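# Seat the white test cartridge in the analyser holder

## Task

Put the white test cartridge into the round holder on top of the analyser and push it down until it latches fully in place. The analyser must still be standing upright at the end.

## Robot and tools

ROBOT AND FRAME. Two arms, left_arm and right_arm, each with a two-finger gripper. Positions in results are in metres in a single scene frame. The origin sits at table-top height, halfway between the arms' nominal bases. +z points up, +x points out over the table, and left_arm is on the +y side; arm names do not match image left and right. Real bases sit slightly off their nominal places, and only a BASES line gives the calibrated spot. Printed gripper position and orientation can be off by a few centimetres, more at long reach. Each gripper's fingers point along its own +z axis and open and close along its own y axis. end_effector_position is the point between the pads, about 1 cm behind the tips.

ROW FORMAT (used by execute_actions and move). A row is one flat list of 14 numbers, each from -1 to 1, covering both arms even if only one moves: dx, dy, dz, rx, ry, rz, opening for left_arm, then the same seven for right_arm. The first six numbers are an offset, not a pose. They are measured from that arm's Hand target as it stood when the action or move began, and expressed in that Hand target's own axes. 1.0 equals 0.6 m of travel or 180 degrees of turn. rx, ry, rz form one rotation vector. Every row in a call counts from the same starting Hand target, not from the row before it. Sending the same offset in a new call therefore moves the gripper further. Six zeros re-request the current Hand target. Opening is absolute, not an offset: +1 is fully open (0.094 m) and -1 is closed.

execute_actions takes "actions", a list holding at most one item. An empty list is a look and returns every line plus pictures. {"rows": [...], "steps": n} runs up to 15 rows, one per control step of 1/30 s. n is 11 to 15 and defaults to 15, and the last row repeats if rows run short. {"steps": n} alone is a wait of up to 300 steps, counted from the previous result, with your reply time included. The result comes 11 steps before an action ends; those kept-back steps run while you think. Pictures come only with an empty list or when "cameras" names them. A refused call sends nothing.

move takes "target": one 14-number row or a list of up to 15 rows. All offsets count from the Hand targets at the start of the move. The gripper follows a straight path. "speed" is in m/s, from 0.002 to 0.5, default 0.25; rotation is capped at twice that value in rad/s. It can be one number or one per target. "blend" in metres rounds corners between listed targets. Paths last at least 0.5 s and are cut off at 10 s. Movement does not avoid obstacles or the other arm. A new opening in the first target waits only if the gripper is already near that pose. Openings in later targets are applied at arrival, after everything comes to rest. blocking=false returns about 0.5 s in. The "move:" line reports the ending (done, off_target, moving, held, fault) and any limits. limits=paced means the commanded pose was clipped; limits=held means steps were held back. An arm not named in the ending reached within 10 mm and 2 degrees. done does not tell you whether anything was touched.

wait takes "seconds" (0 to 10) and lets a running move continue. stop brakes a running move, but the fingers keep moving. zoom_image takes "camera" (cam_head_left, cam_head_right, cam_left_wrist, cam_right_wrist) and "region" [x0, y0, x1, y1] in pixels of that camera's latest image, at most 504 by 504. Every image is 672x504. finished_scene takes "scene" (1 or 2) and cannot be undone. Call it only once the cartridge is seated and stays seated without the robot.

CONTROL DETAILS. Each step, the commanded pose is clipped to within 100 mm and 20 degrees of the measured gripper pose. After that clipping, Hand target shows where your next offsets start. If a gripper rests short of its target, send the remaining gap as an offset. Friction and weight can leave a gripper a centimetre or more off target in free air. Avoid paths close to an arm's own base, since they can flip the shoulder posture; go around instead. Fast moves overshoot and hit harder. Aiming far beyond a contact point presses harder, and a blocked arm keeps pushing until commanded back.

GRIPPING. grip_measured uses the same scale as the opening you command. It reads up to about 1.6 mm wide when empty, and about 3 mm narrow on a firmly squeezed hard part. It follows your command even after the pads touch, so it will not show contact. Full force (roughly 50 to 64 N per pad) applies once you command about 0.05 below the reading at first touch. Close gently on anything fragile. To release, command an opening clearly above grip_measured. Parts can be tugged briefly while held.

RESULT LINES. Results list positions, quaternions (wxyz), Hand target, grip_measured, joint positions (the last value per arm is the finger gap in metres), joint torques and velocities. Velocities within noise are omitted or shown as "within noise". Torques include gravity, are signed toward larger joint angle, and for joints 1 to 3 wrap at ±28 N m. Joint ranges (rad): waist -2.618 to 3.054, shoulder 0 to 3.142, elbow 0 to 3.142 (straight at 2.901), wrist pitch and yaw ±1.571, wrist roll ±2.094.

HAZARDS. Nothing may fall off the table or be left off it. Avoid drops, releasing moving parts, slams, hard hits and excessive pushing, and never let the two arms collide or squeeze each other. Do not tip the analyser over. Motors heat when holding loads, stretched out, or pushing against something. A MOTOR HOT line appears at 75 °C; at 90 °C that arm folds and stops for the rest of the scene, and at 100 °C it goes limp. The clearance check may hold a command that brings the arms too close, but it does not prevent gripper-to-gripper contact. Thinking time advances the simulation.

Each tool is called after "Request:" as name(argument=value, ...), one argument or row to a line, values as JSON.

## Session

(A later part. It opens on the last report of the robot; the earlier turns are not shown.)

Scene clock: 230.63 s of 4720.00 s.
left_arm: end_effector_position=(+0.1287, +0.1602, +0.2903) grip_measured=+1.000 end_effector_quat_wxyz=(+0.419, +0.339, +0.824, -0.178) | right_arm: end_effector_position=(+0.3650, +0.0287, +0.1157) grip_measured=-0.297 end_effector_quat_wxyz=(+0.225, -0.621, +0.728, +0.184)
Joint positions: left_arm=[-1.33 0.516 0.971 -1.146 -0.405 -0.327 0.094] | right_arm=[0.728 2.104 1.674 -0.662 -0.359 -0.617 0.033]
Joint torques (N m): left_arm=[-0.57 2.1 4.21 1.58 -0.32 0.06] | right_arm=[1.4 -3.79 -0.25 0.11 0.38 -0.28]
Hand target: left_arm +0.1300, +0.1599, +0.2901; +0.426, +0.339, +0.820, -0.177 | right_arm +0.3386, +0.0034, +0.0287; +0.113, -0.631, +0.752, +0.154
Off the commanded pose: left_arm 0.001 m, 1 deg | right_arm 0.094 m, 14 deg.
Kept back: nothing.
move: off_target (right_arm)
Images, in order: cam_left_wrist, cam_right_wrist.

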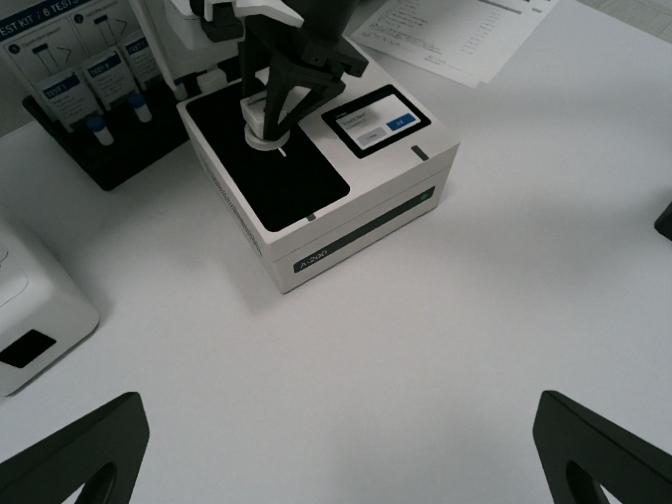

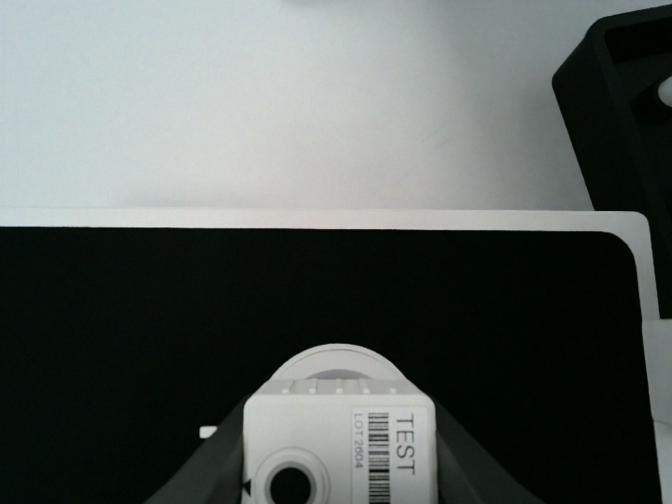

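Request:
move(
  target=[0,0,0,0,0,0,1, -0.1011,-0.0235,-0.1247,0.0290,-0.0685,-0.0137,-0.45],
  speed=0.06,
  cameras=["cam_left_wrist","cam_right_wrist"],
)

Request:
zoom_image(
  camera="cam_left_wrist",
  region=[225, 80, 315, 155],
)

Scene clock: 240.27 s of 4720.00 s.
left_arm: end_effector_position=(+0.1287, +0.1602, +0.2903) grip_measured=+1.000 end_effector_quat_wxyz=(+0.419, +0.339, +0.824, -0.178) | right_arm: end_effector_position=(+0.3657, +0.0293, +0.1186) grip_measured=-0.297 end_effector_quat_wxyz=(+0.229, -0.620, +0.727, +0.187)
Joint positions: left_arm=[-1.33 0.516 0.971 -1.146 -0.405 -0.327 0.094] | right_arm=[0.725 2.099 1.673 -0.656 -0.366 -0.615 0.033]
Joint torques (N m): left_arm=[-0.55 2.1 4.19 1.58 -0.32 0.07] | right_arm=[0.25 -12.41 6.11 0.69 -0.11 -0.03]
Hand target: left_arm +0.1300, +0.1599, +0.2901; +0.426, +0.339, +0.820, -0.177 | right_arm +0.3651, +0.0286, +0.1189; +0.225, -0.621, +0.728, +0.184
Off the commanded pose: left_arm 0.001 m, 1 deg | right_arm 0.001 m, 1 deg.
Kept back: nothing.
move: done
Images, in order: cam_left_wrist, cam_right_wrist.

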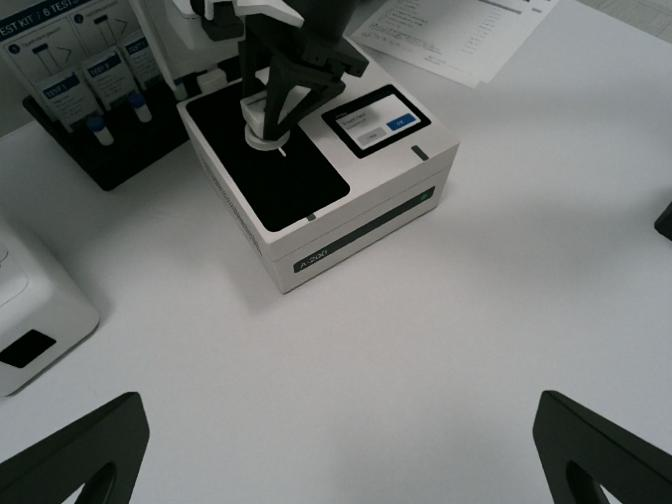

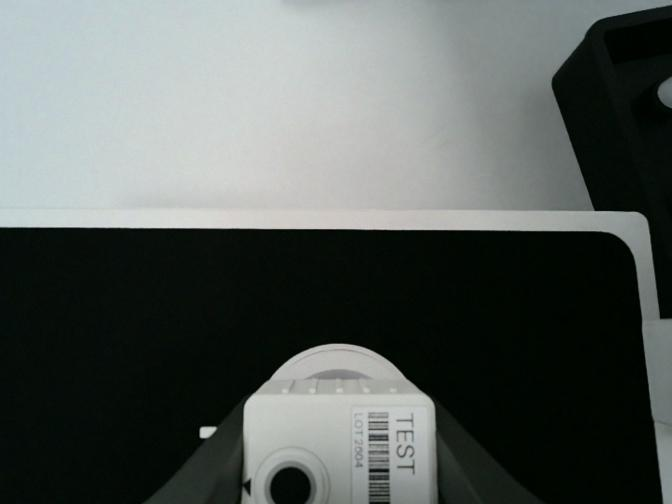

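Scaled by 5.600.

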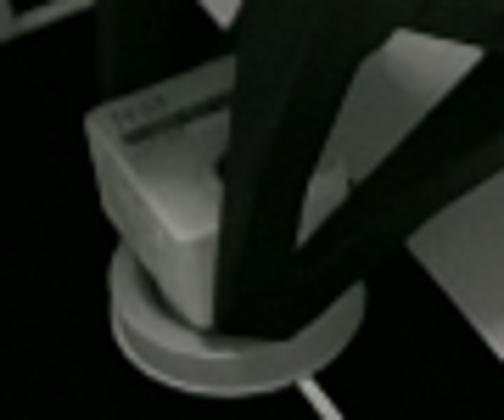

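Request:
move(
  target=[0,0,0,0,0,0,1, 0,0,0,0,0,0,0.25],
  speed=0.1,
  cameras=["cam_left_wrist","cam_right_wrist"],
)

Request:
zoom_image(
  camera="cam_left_wrist",
  region=[225, 80, 315, 155],
)

Scene clock: 248.77 s of 4720.00 s.
left_arm: end_effector_position=(+0.1287, +0.1602, +0.2903) grip_measured=+1.000 end_effector_quat_wxyz=(+0.419, +0.339, +0.824, -0.178) | right_arm: end_effector_position=(+0.3649, +0.0268, +0.1167) grip_measured=+0.247 end_effector_quat_wxyz=(+0.224, -0.620, +0.730, +0.183)
Joint positions: left_arm=[-1.33 0.516 0.971 -1.146 -0.405 -0.327 0.094] | right_arm=[0.726 2.099 1.673 -0.668 -0.356 -0.615 0.059]
Joint torques (N m): left_arm=[-0.57 2.1 4.21 1.58 -0.32 0.06] | right_arm=[0.18 -12.41 6.11 0.77 -0.19 -0.02]
Hand target: left_arm +0.1300, +0.1599, +0.2901; +0.426, +0.339, +0.820, -0.177 | right_arm +0.3650, +0.0287, +0.1189; +0.225, -0.621, +0.728, +0.184
Off the commanded pose: left_arm 0.001 m, 1 deg | right_arm 0.003 m, 0 deg.
Kept back: nothing.
move: done
Images, in order: cam_left_wrist, cam_right_wrist.

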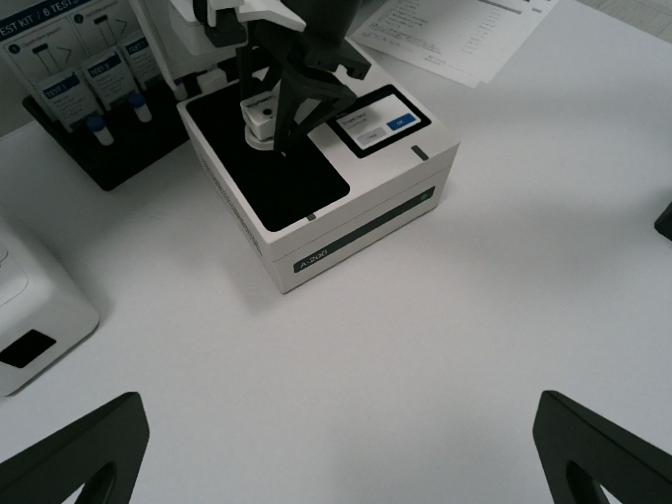

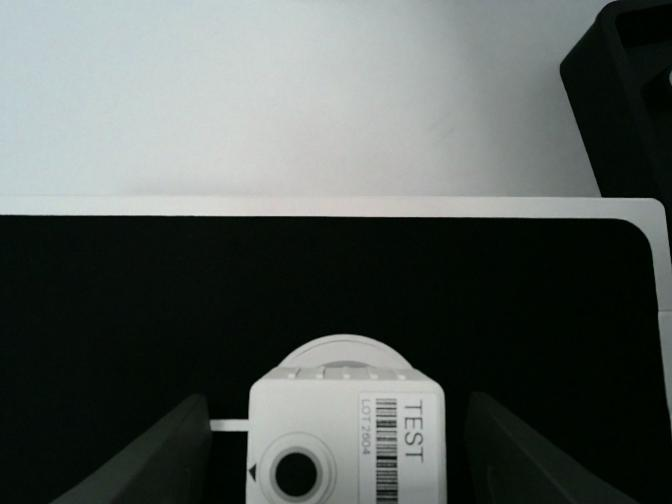

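Scaled by 5.600.

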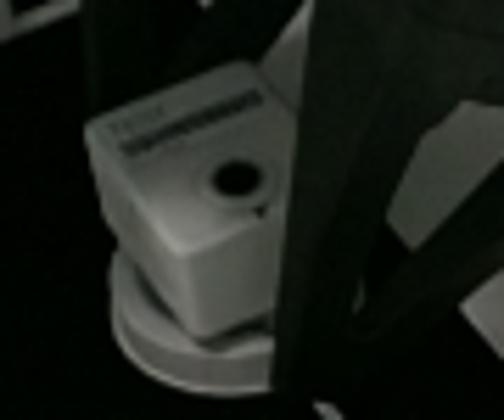

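Request:
move(
  target=[
    [0,0,0,0,0,0,1, 0,0,-0.125,0,0,0,0.25],
    [0,0,0,0,0,0,1, -0.0445,0.0017,-0.0572,-0.0017,0.0288,-0.0022,-1],
  ],
  speed=[0.1,0.12],
  cameras=["cam_left_wrist","cam_right_wrist"],
)

Request:
zoom_image(
  camera="cam_left_wrist",
  region=[225, 60, 345, 160],
)

Scene clock: 256.00 s of 4720.00 s.
left_arm: end_effector_position=(+0.1287, +0.1602, +0.2903) grip_measured=+1.000 end_effector_quat_wxyz=(+0.419, +0.339, +0.824, -0.178) | right_arm: end_effector_position=(+0.3578, +0.0277, +0.1573) grip_measured=-0.996 end_effector_quat_wxyz=(+0.184, -0.636, +0.733, +0.155)
Joint positions: left_arm=[-1.33 0.516 0.971 -1.146 -0.405 -0.327 0.094] | right_arm=[0.756 2.144 1.95 -0.986 -0.298 -0.633 0]
Joint torques (N m): left_arm=[-0.57 2.1 4.19 1.58 -0.32 0.07] | right_arm=[-0.28 -11.37 8.59 0.62 -0.18 0.05]
Hand target: left_arm +0.1300, +0.1599, +0.2901; +0.426, +0.339, +0.820, -0.177 | right_arm +0.3641, +0.0318, +0.1623; +0.191, -0.631, +0.735, +0.157
Off the commanded pose: left_arm 0.001 m, 1 deg | right_arm 0.009 m, 1 deg.
Kept back: nothing.
move: done
Images, in order: cam_left_wrist, cam_right_wrist.

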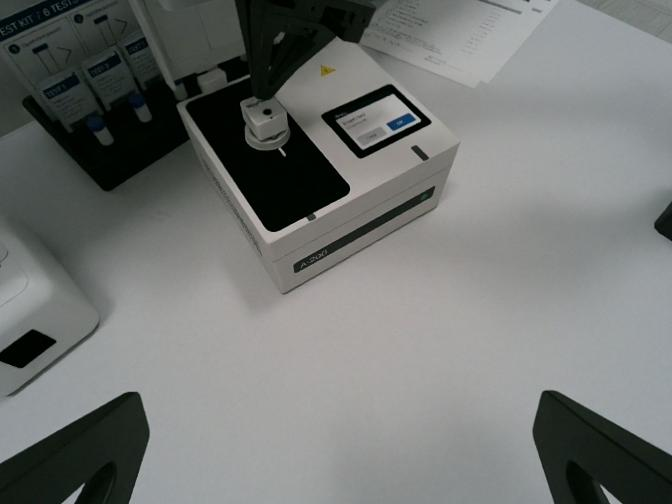

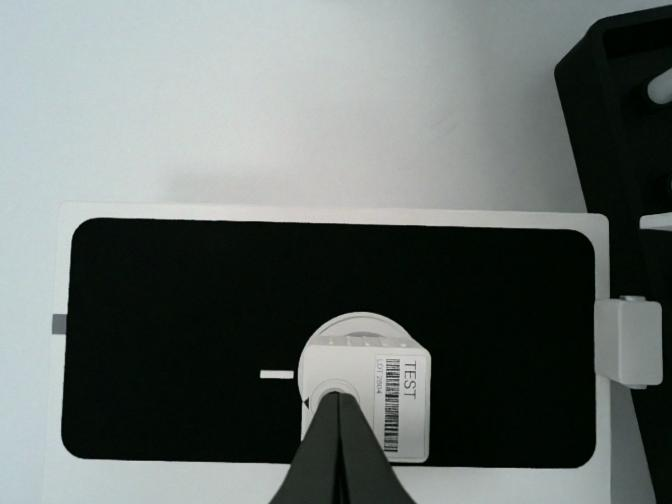

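Scaled by 4.200.

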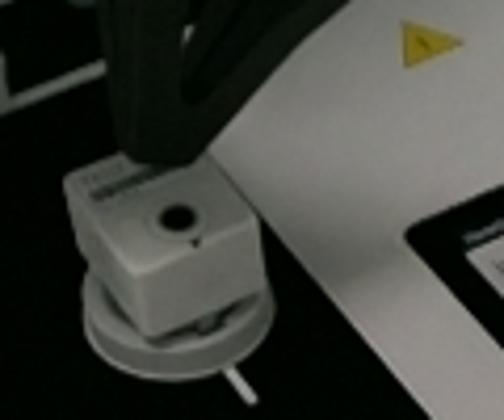

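Request:
zoom_image(
  camera="cam_left_wrist",
  region=[238, 92, 298, 152],
)

Request:
zoom_image(
  camera="cam_right_wrist",
  region=[250, 300, 450, 480],
)

Scaled by 8.400.

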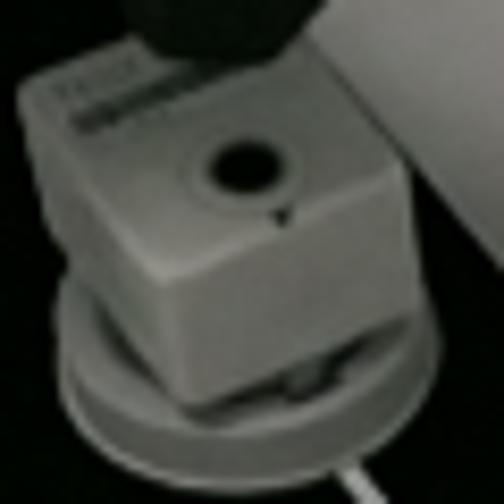

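Scaled by 2.520.

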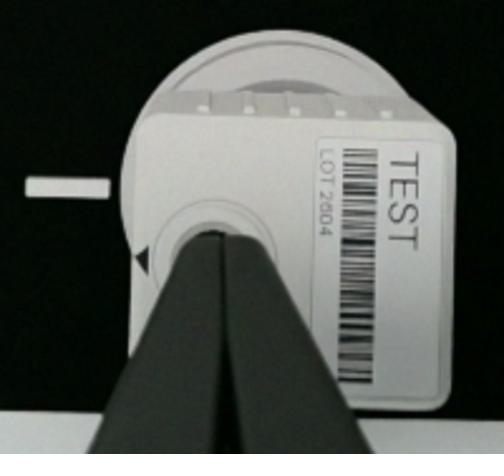

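Request:
zoom_image(
  camera="cam_right_wrist",
  region=[250, 300, 350, 400],
)

Request:
zoom_image(
  camera="cam_right_wrist",
  region=[340, 300, 440, 400],
)

Scaled by 5.040.

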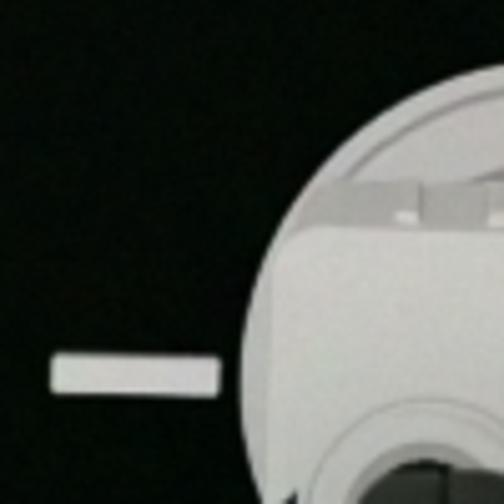

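Scaled by 5.040.

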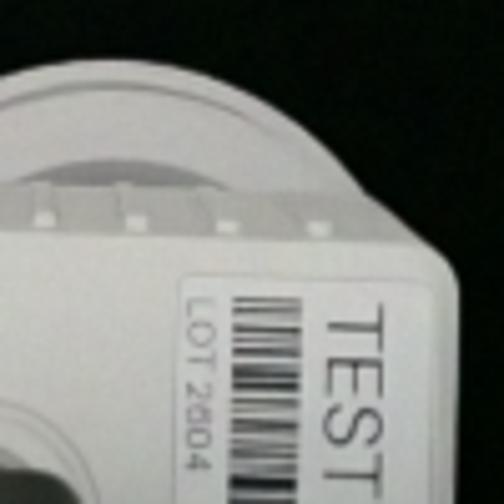

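Request:
move(
  target=[0,0,0,0,0,0,1, 0.0367,-0.0092,0.0538,0,0,0,-1],
  speed=0.05,
  cameras=["cam_left_wrist","cam_right_wrist"],
)

Request:
zoom_image(
  camera="cam_left_wrist",
  region=[225, 60, 345, 160],
)

Scene clock: 271.63 s of 4720.00 s.
left_arm: end_effector_position=(+0.1287, +0.1602, +0.2903) grip_measured=+1.000 end_effector_quat_wxyz=(+0.419, +0.339, +0.824, -0.178) | right_arm: end_effector_position=(+0.3686, +0.0316, +0.1429) grip_measured=-0.996 end_effector_quat_wxyz=(+0.207, -0.631, +0.730, +0.161)
Joint positions: left_arm=[-1.33 0.516 0.971 -1.146 -0.405 -0.327 0.094] | right_arm=[0.743 2.144 1.873 -0.863 -0.311 -0.633 0]
Joint torques (N m): left_arm=[-0.55 2.1 4.19 1.58 -0.32 0.07] | right_arm=[-0.59 -10.85 3.37 0.91 -0.09 -0.09]
Hand target: left_arm +0.1300, +0.1599, +0.2901; +0.426, +0.339, +0.820, -0.177 | right_arm +0.3692, +0.0272, +0.1234; +0.191, -0.632, +0.735, +0.157
Off the commanded pose: left_arm 0.001 m, 1 deg | right_arm 0.020 m, 2 deg.
Kept back: nothing.
move: off_target (right_arm)
Images, in order: cam_left_wrist, cam_right_wrist.

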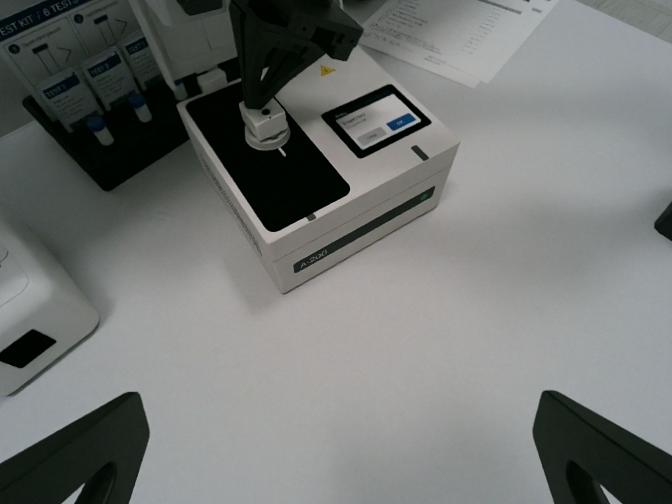

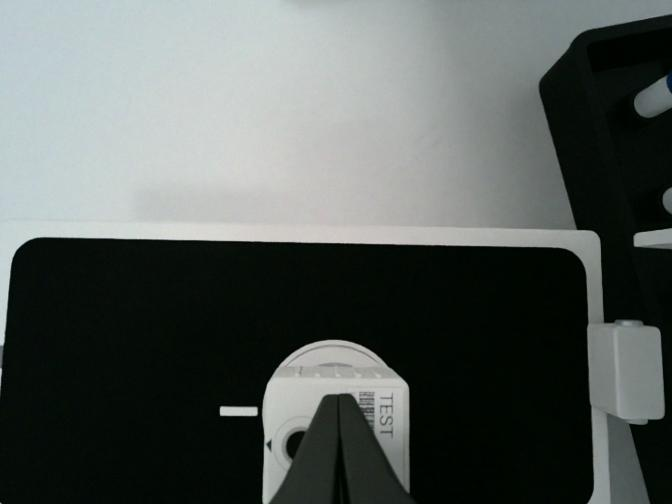

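Scaled by 4.200.

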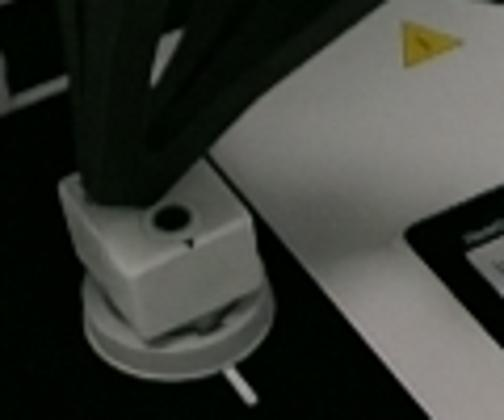

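Request:
move(
  target=[
    [0,0,0,0,0,0,1, -0.0122,0.0007,-0.0505,0,0,0,-1],
    [0,0,0,0,0,0,1, 0.0120,0.0013,-0.0067,0,0,0,-1],
  ],
  speed=[0.08,0.05],
  cameras=["cam_left_wrist","cam_right_wrist"],
)

Request:
zoom_image(
  camera="cam_left_wrist",
  region=[225, 60, 345, 160],
)

Scene clock: 276.67 s of 4720.00 s.
left_arm: end_effector_position=(+0.1287, +0.1602, +0.2903) grip_measured=+1.000 end_effector_quat_wxyz=(+0.419, +0.339, +0.824, -0.178) | right_arm: end_effector_position=(+0.3676, +0.0271, +0.1382) grip_measured=-0.996 end_effector_quat_wxyz=(+0.202, -0.630, +0.730, +0.170)
Joint positions: left_arm=[-1.33 0.516 0.971 -1.146 -0.405 -0.327 0.094] | right_arm=[0.73 2.138 1.844 -0.851 -0.335 -0.64 0]
Joint torques (N m): left_arm=[-0.55 2.1 4.21 1.58 -0.32 0.07] | right_arm=[-0.34 -12.66 2.3 0.87 0.08 -0.13]
Hand target: left_arm +0.1300, +0.1599, +0.2901; +0.426, +0.339, +0.820, -0.177 | right_arm +0.3674, +0.0192, +0.1237; +0.191, -0.632, +0.735, +0.157
Off the commanded pose: left_arm 0.001 m, 1 deg | right_arm 0.017 m, 2 deg.
Kept back: nothing.
move: off_target (right_arm)
Images, in order: cam_left_wrist, cam_right_wrist.

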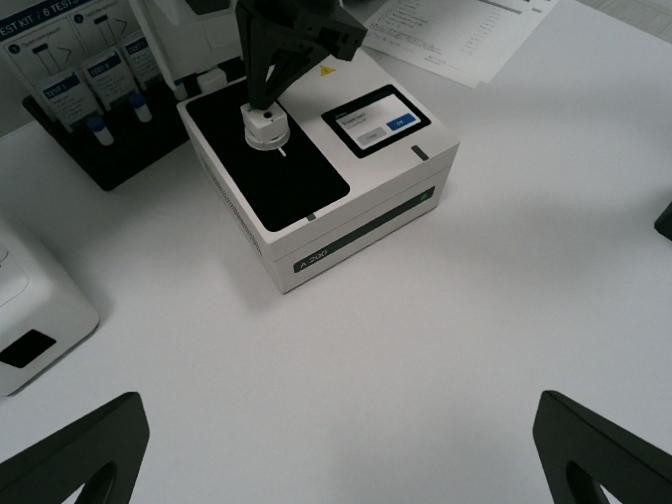

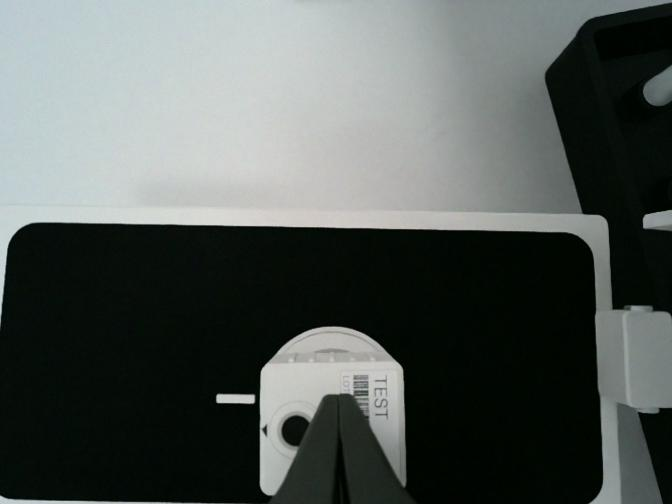

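Scaled by 4.200.

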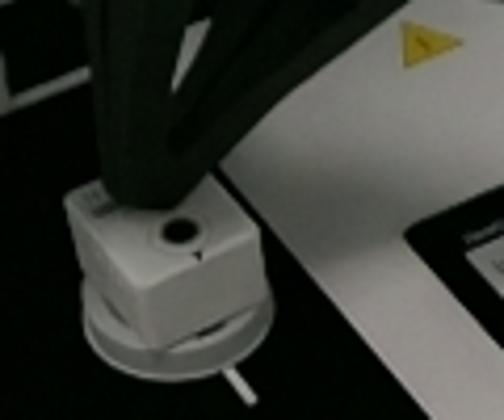

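Request:
move(
  target=[0,0,0,0,0,0,1, 0.0948,0.0350,0.0867,-0.0360,0.0500,0.0190,-1],
  speed=0.05,
  cameras=["cam_left_wrist","cam_right_wrist"],
)

Request:
zoom_image(
  camera="cam_left_wrist",
  region=[225, 60, 345, 160],
)

Scene clock: 280.90 s of 4720.00 s.
left_arm: end_effector_position=(+0.1287, +0.1602, +0.2903) grip_measured=+1.000 end_effector_quat_wxyz=(+0.419, +0.339, +0.824, -0.178) | right_arm: end_effector_position=(+0.3667, +0.0263, +0.1354) grip_measured=-0.996 end_effector_quat_wxyz=(+0.209, -0.629, +0.725, +0.185)
Joint positions: left_arm=[-1.33 0.516 0.971 -1.146 -0.405 -0.327 0.094] | right_arm=[0.718 2.123 1.797 -0.806 -0.369 -0.648 0]
Joint torques (N m): left_arm=[-0.55 2.1 4.21 1.58 -0.32 0.06] | right_arm=[0.81 -4.38 -0.14 -0.08 0.49 -0.13]
Hand target: left_arm +0.1300, +0.1599, +0.2901; +0.426, +0.339, +0.820, -0.177 | right_arm +0.3435, -0.0025, +0.0503; +0.092, -0.630, +0.756, +0.154
Off the commanded pose: left_arm 0.001 m, 1 deg | right_arm 0.093 m, 14 deg.
Kept back: nothing.
move: off_target (right_arm)
Images, in order: cam_left_wrist, cam_right_wrist.

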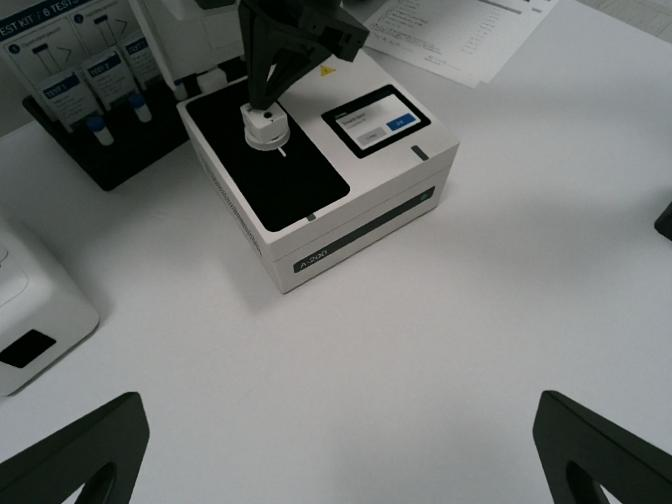

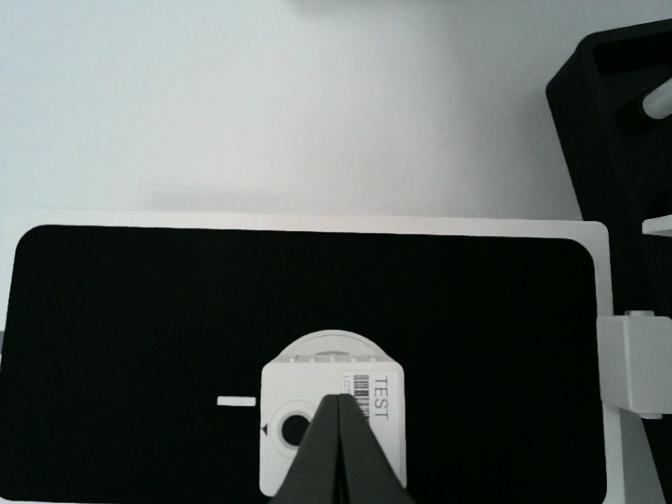

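Scaled by 4.200.

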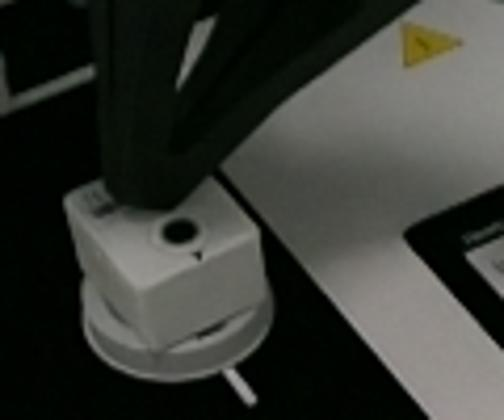

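Request:
zoom_image(
  camera="cam_left_wrist",
  region=[238, 92, 298, 152],
)

Request:
zoom_image(
  camera="cam_right_wrist",
  region=[200, 310, 420, 504],
)

Scaled by 8.400.

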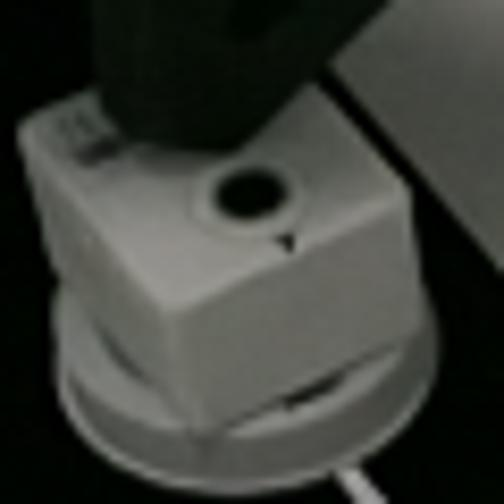

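Scaled by 2.291.

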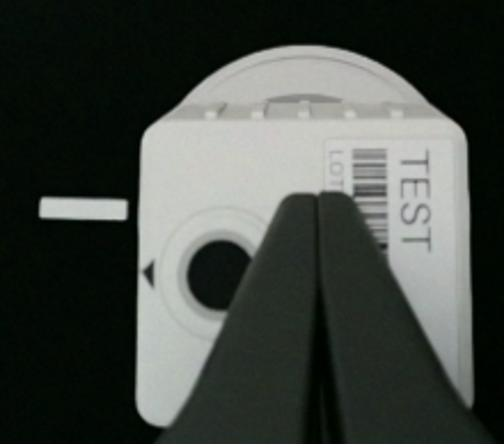

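Request:
zoom_image(
  camera="cam_left_wrist",
  region=[320, 80, 440, 170],
)

Request:
zoom_image(
  camera="cam_head_left",
  region=[290, 140, 410, 270],
)

Scaled by 4.200.

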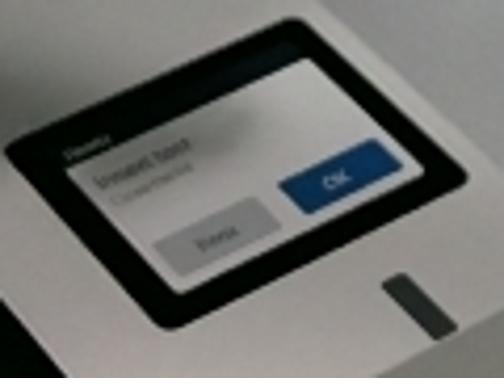

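This scene's latest camera images include none from cam_head_left. They are from: cam_left_wrist, cam_right_wrist. cam_head_left's image comes with the result of a call that names it in "cameras".

Request:
move(
  target=[
    [0,0,0,0,0,0,1, -0.1067,-0.0150,-0.1465,0.0103,-0.0145,-0.0055,-1],
    [0,0,0,0,0,0,1, -0.0895,-0.0240,-0.0937,0.0103,-0.0145,-0.0055,-1],
  ],
  speed=[0.09,0.05],
  cameras=["cam_left_wrist","cam_right_wrist","cam_head_left"],
)

Request:
zoom_image(
  camera="cam_left_wrist",
  region=[225, 60, 345, 160],
)

Scene clock: 301.30 s of 4720.00 s.
left_arm: end_effector_position=(+0.1287, +0.1602, +0.2903) grip_measured=+1.000 end_effector_quat_wxyz=(+0.419, +0.339, +0.824, -0.178) | right_arm: end_effector_position=(+0.3714, +0.0249, +0.1380) grip_measured=-0.996 end_effector_quat_wxyz=(+0.132, -0.631, +0.747, +0.160)
Joint positions: left_arm=[-1.33 0.516 0.971 -1.146 -0.405 -0.327 0.094] | right_arm=[0.728 2.306 2.171 -1.158 -0.317 -0.651 0]
Joint torques (N m): left_arm=[-0.57 2.1 4.19 1.58 -0.32 0.07] | right_arm=[0.47 -12.27 2.39 0.81 -0.08 0.03]
Hand target: left_arm +0.1300, +0.1599, +0.2901; +0.426, +0.339, +0.820, -0.177 | right_arm +0.3709, +0.0251, +0.1191; +0.121, -0.631, +0.751, +0.155
Off the commanded pose: left_arm 0.001 m, 1 deg | right_arm 0.019 m, 1 deg.
Kept back: nothing.
move: off_target (right_arm)
Images, in order: cam_head_left, cam_left_wrist, cam_right_wrist.

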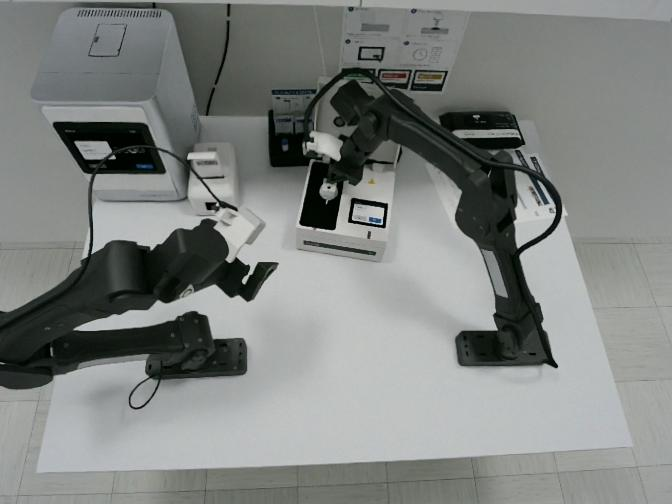

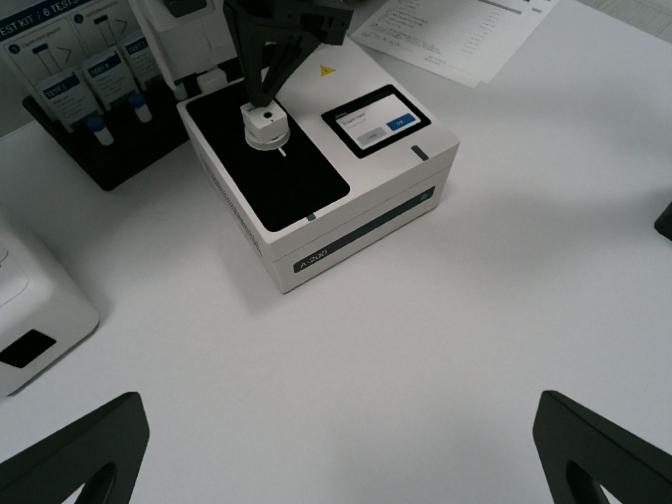

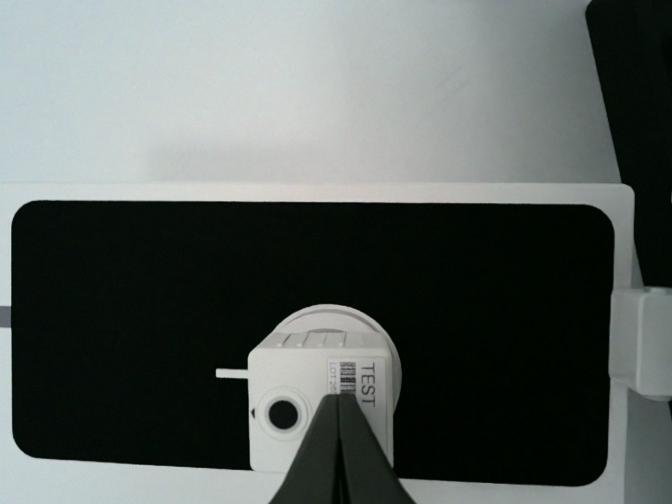

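Scaled by 4.200.

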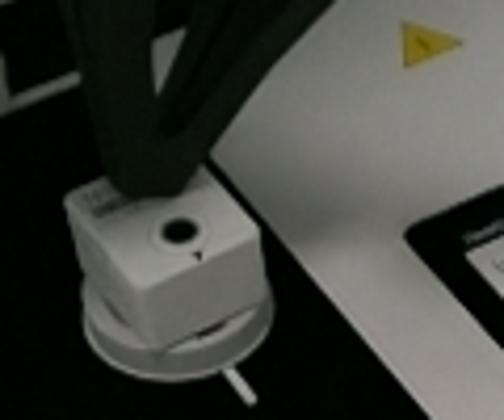

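Request:
move(
  target=[0,0,0,0,0,0,1, 0.1123,0.0625,0.0657,-0.0511,0.0721,0.0272,-1],
  speed=0.06,
  cameras=["cam_left_wrist","cam_right_wrist"],
)

Request:
zoom_image(
  camera="cam_left_wrist",
  region=[225, 60, 345, 160],
)

Scene clock: 305.67 s of 4720.00 s.
left_arm: end_effector_position=(+0.1287, +0.1602, +0.2903) grip_measured=+1.000 end_effector_quat_wxyz=(+0.419, +0.339, +0.824, -0.178) | right_arm: end_effector_position=(+0.3699, +0.0244, +0.1355) grip_measured=-0.996 end_effector_quat_wxyz=(+0.135, -0.632, +0.746, +0.162)
Joint positions: left_arm=[-1.33 0.516 0.971 -1.146 -0.405 -0.327 0.094] | right_arm=[0.728 2.29 2.13 -1.128 -0.321 -0.651 0]
Joint torques (N m): left_arm=[-0.55 2.1 4.21 1.58 -0.32 0.07] | right_arm=[1.28 -6.89 -0.81 -1.23 0.09 0.08]
Hand target: left_arm +0.1300, +0.1599, +0.2901; +0.426, +0.339, +0.820, -0.177 | right_arm +0.3216, -0.0150, +0.0604; -0.022, -0.619, +0.771, +0.147
Off the commanded pose: left_arm 0.001 m, 1 deg | right_arm 0.098 m, 18 deg.
Kept back: nothing.
move: off_target (right_arm)
Images, in order: cam_left_wrist, cam_right_wrist.

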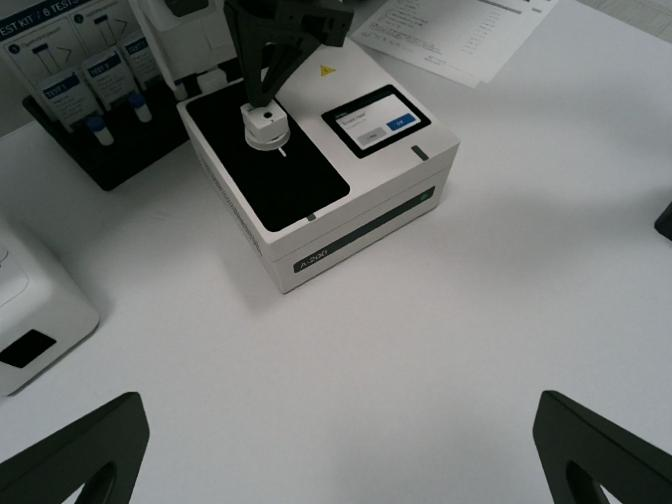

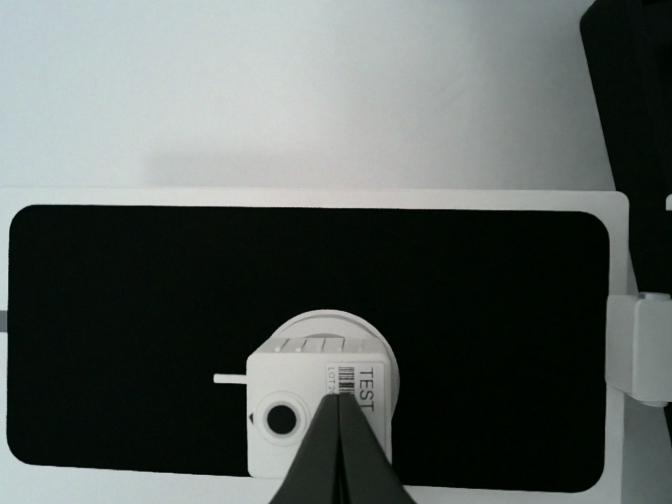

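Scaled by 4.200.

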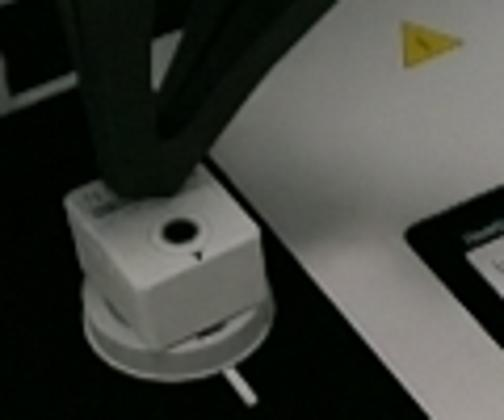

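Request:
zoom_image(
  camera="cam_left_wrist",
  region=[240, 112, 296, 154],
)

Scaled by 9.000.

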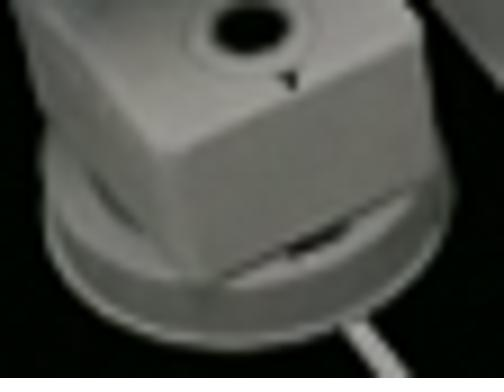

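Request:
move(
  target=[
    [0,0,0,0,0,0,1, -0.1047,-0.0238,-0.1510,0.0511,-0.0722,-0.0271,-1],
    [0,0,0,0,0,0,1, -0.0627,0.0250,-0.2007,0.0511,-0.0722,-0.0271,-1],
  ],
  speed=[0.1,0.12],
  blend=[0.02,0],
  cameras=["all"],
)

Request:
zoom_image(
  camera="cam_left_wrist",
  region=[238, 92, 298, 152],
)

Request:
zoom_image(
  camera="cam_head_left",
  region=[300, 165, 360, 210],
)

Request:
zoom_image(
  camera="cam_right_wrist",
  region=[200, 250, 440, 490],
)

Scene clock: 317.97 s of 4720.00 s.
left_arm: end_effector_position=(+0.1287, +0.1602, +0.2903) grip_measured=+1.000 end_effector_quat_wxyz=(+0.419, +0.339, +0.824, -0.178) | right_arm: end_effector_position=(+0.3470, +0.0027, +0.1637) grip_measured=-0.996 end_effector_quat_wxyz=(+0.104, -0.631, +0.753, +0.153)
Joint positions: left_arm=[-1.33 0.516 0.971 -1.146 -0.405 -0.327 0.094] | right_arm=[0.731 2.219 2.143 -1.274 -0.302 -0.65 0]
Joint torques (N m): left_arm=[-0.57 2.09 4.19 1.58 -0.32 0.06] | right_arm=[0.13 -18.15 4.16 0.33 -0.21 0.03]
Hand target: left_arm +0.1300, +0.1599, +0.2901; +0.426, +0.339, +0.820, -0.177 | right_arm +0.3422, +0.0000, +0.1848; +0.121, -0.631, +0.751, +0.155
Off the commanded pose: left_arm 0.001 m, 1 deg | right_arm 0.022 m, 2 deg.
Kept back: nothing.
move: off_target (right_arm)

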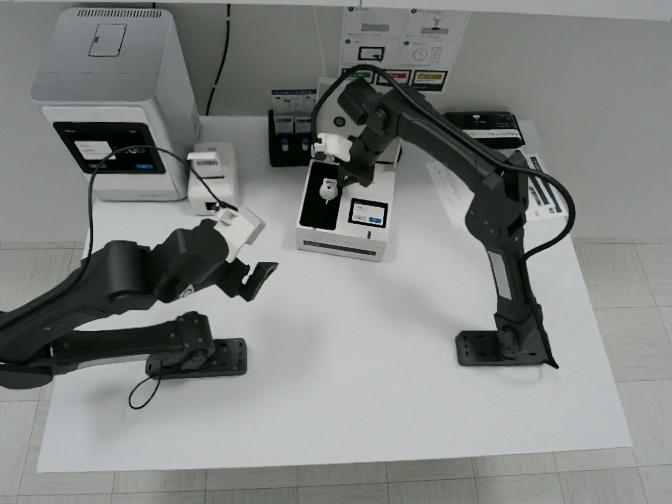

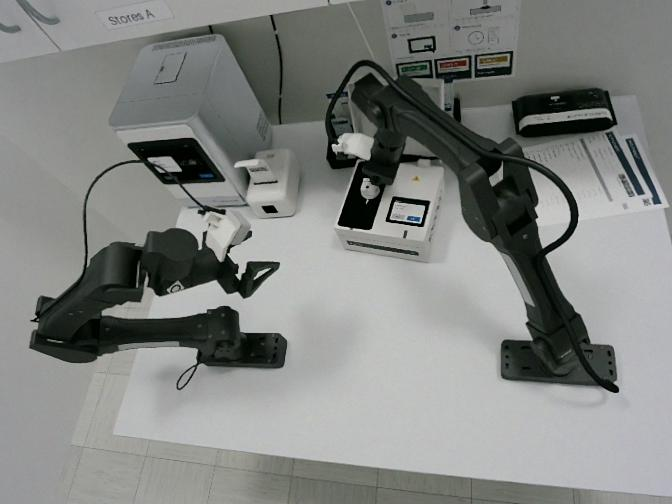

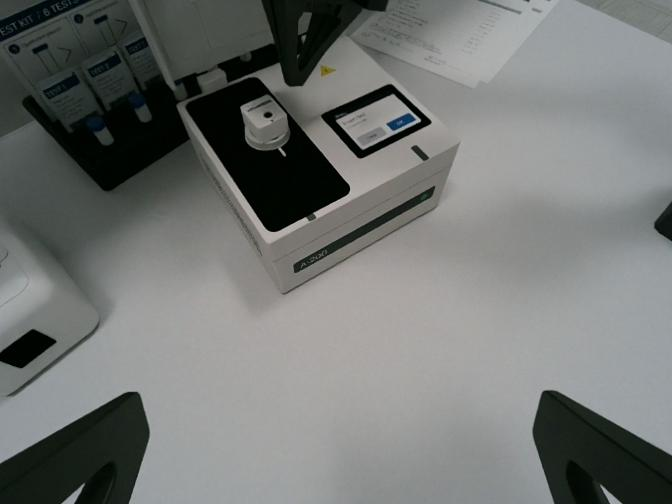

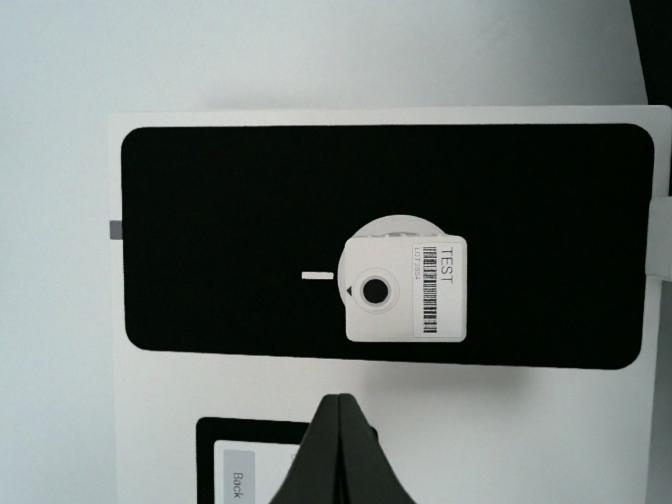

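Scaled by 8.400.

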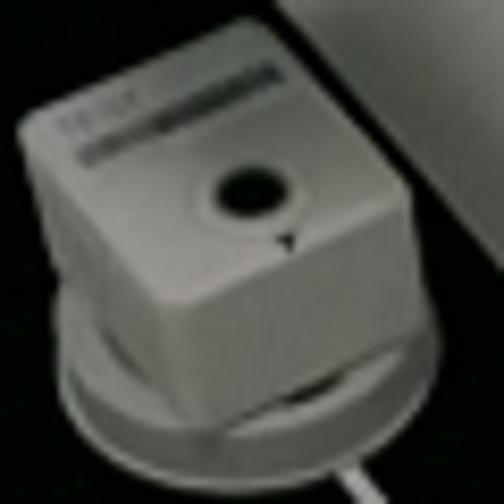

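Scaled by 8.400.

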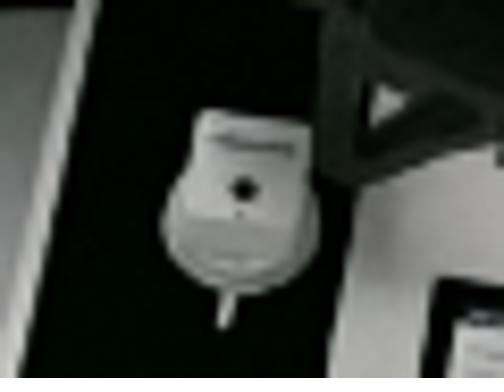

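Scaled by 2.100.

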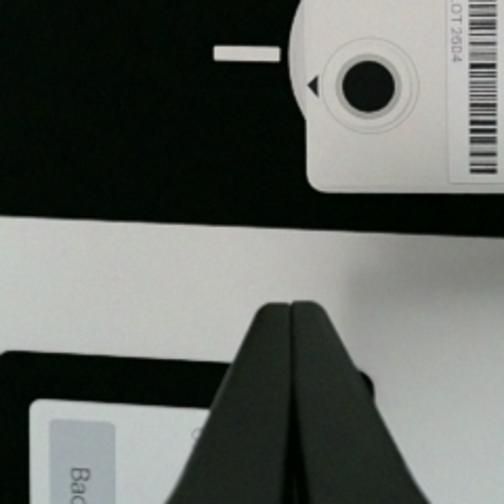

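Request:
zoom_image(
  camera="cam_right_wrist",
  region=[328, 205, 408, 285],
)

Request:
zoom_image(
  camera="cam_right_wrist",
  region=[400, 205, 480, 285],
)

Request:
zoom_image(
  camera="cam_right_wrist",
  region=[328, 270, 408, 350],
)

Scaled by 6.300.

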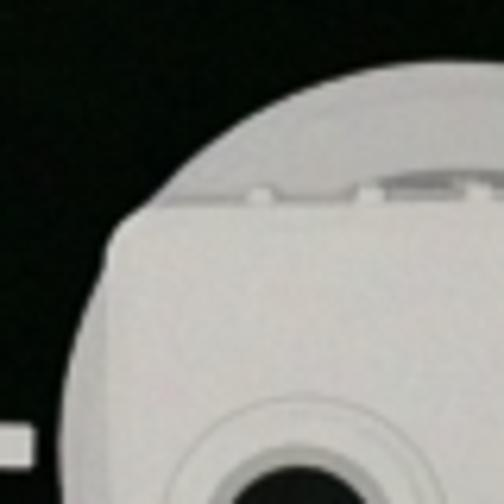

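Scaled by 6.300.

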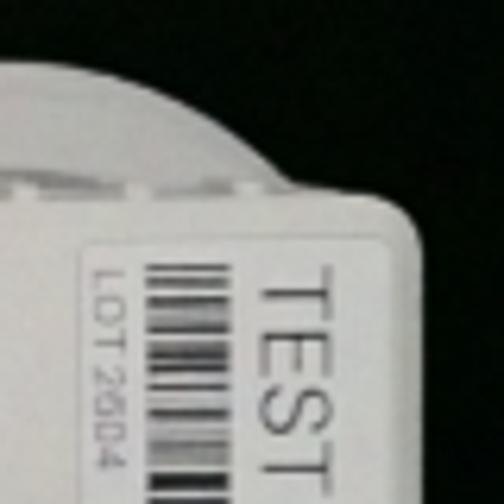

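Scaled by 6.300.

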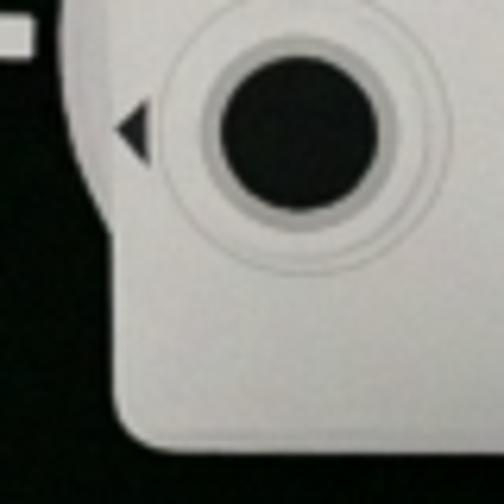

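Request:
move(
  target=[0.0608,0.0623,0.3052,0,0,0,1, 0.0742,0.0625,-0.0250,0,0,0,-1],
  speed=0.15,
  cameras=["cam_left_wrist"],
)

Scene clock: 338.47 s of 4720.00 s.
left_arm: end_effector_position=(+0.2474, +0.0946, +0.1584) grip_measured=+1.000 end_effector_quat_wxyz=(+0.425, +0.337, +0.822, -0.176) | right_arm: end_effector_position=(+0.2974, -0.0401, +0.1670) grip_measured=-0.996 end_effector_quat_wxyz=(+0.092, -0.631, +0.755, +0.152)
Joint positions: left_arm=[-0.712 0.924 0.457 -0.15 0.082 0.055 0.094] | right_arm=[0.731 1.945 1.747 -1.177 -0.302 -0.65 0]
Joint torques (N m): left_arm=[0.72 -0.92 5.42 1.7 0.13 0.07] | right_arm=[-0.27 -15.8 3.82 0.56 -0.21 -0.01]
Hand target: left_arm +0.2475, +0.0951, +0.1549; +0.426, +0.339, +0.820, -0.177 | right_arm +0.2976, -0.0404, +0.1849; +0.121, -0.631, +0.751, +0.155
Off the commanded pose: left_arm 0.003 m, 0 deg | right_arm 0.018 m, 3 deg.
Kept back: nothing.
move: off_target (right_arm)
Images, in order: cam_left_wrist.

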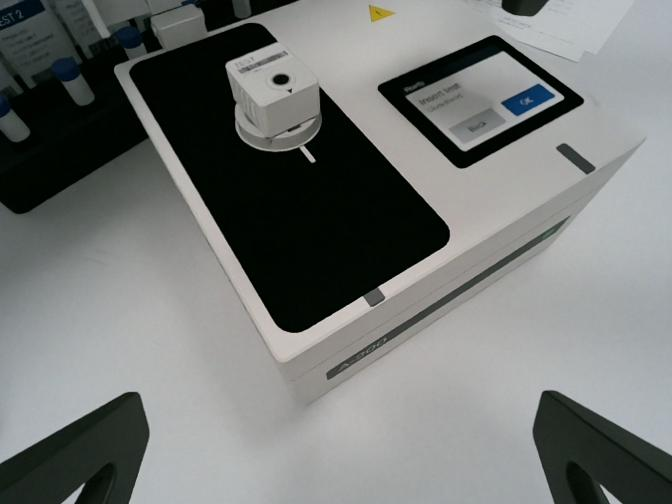

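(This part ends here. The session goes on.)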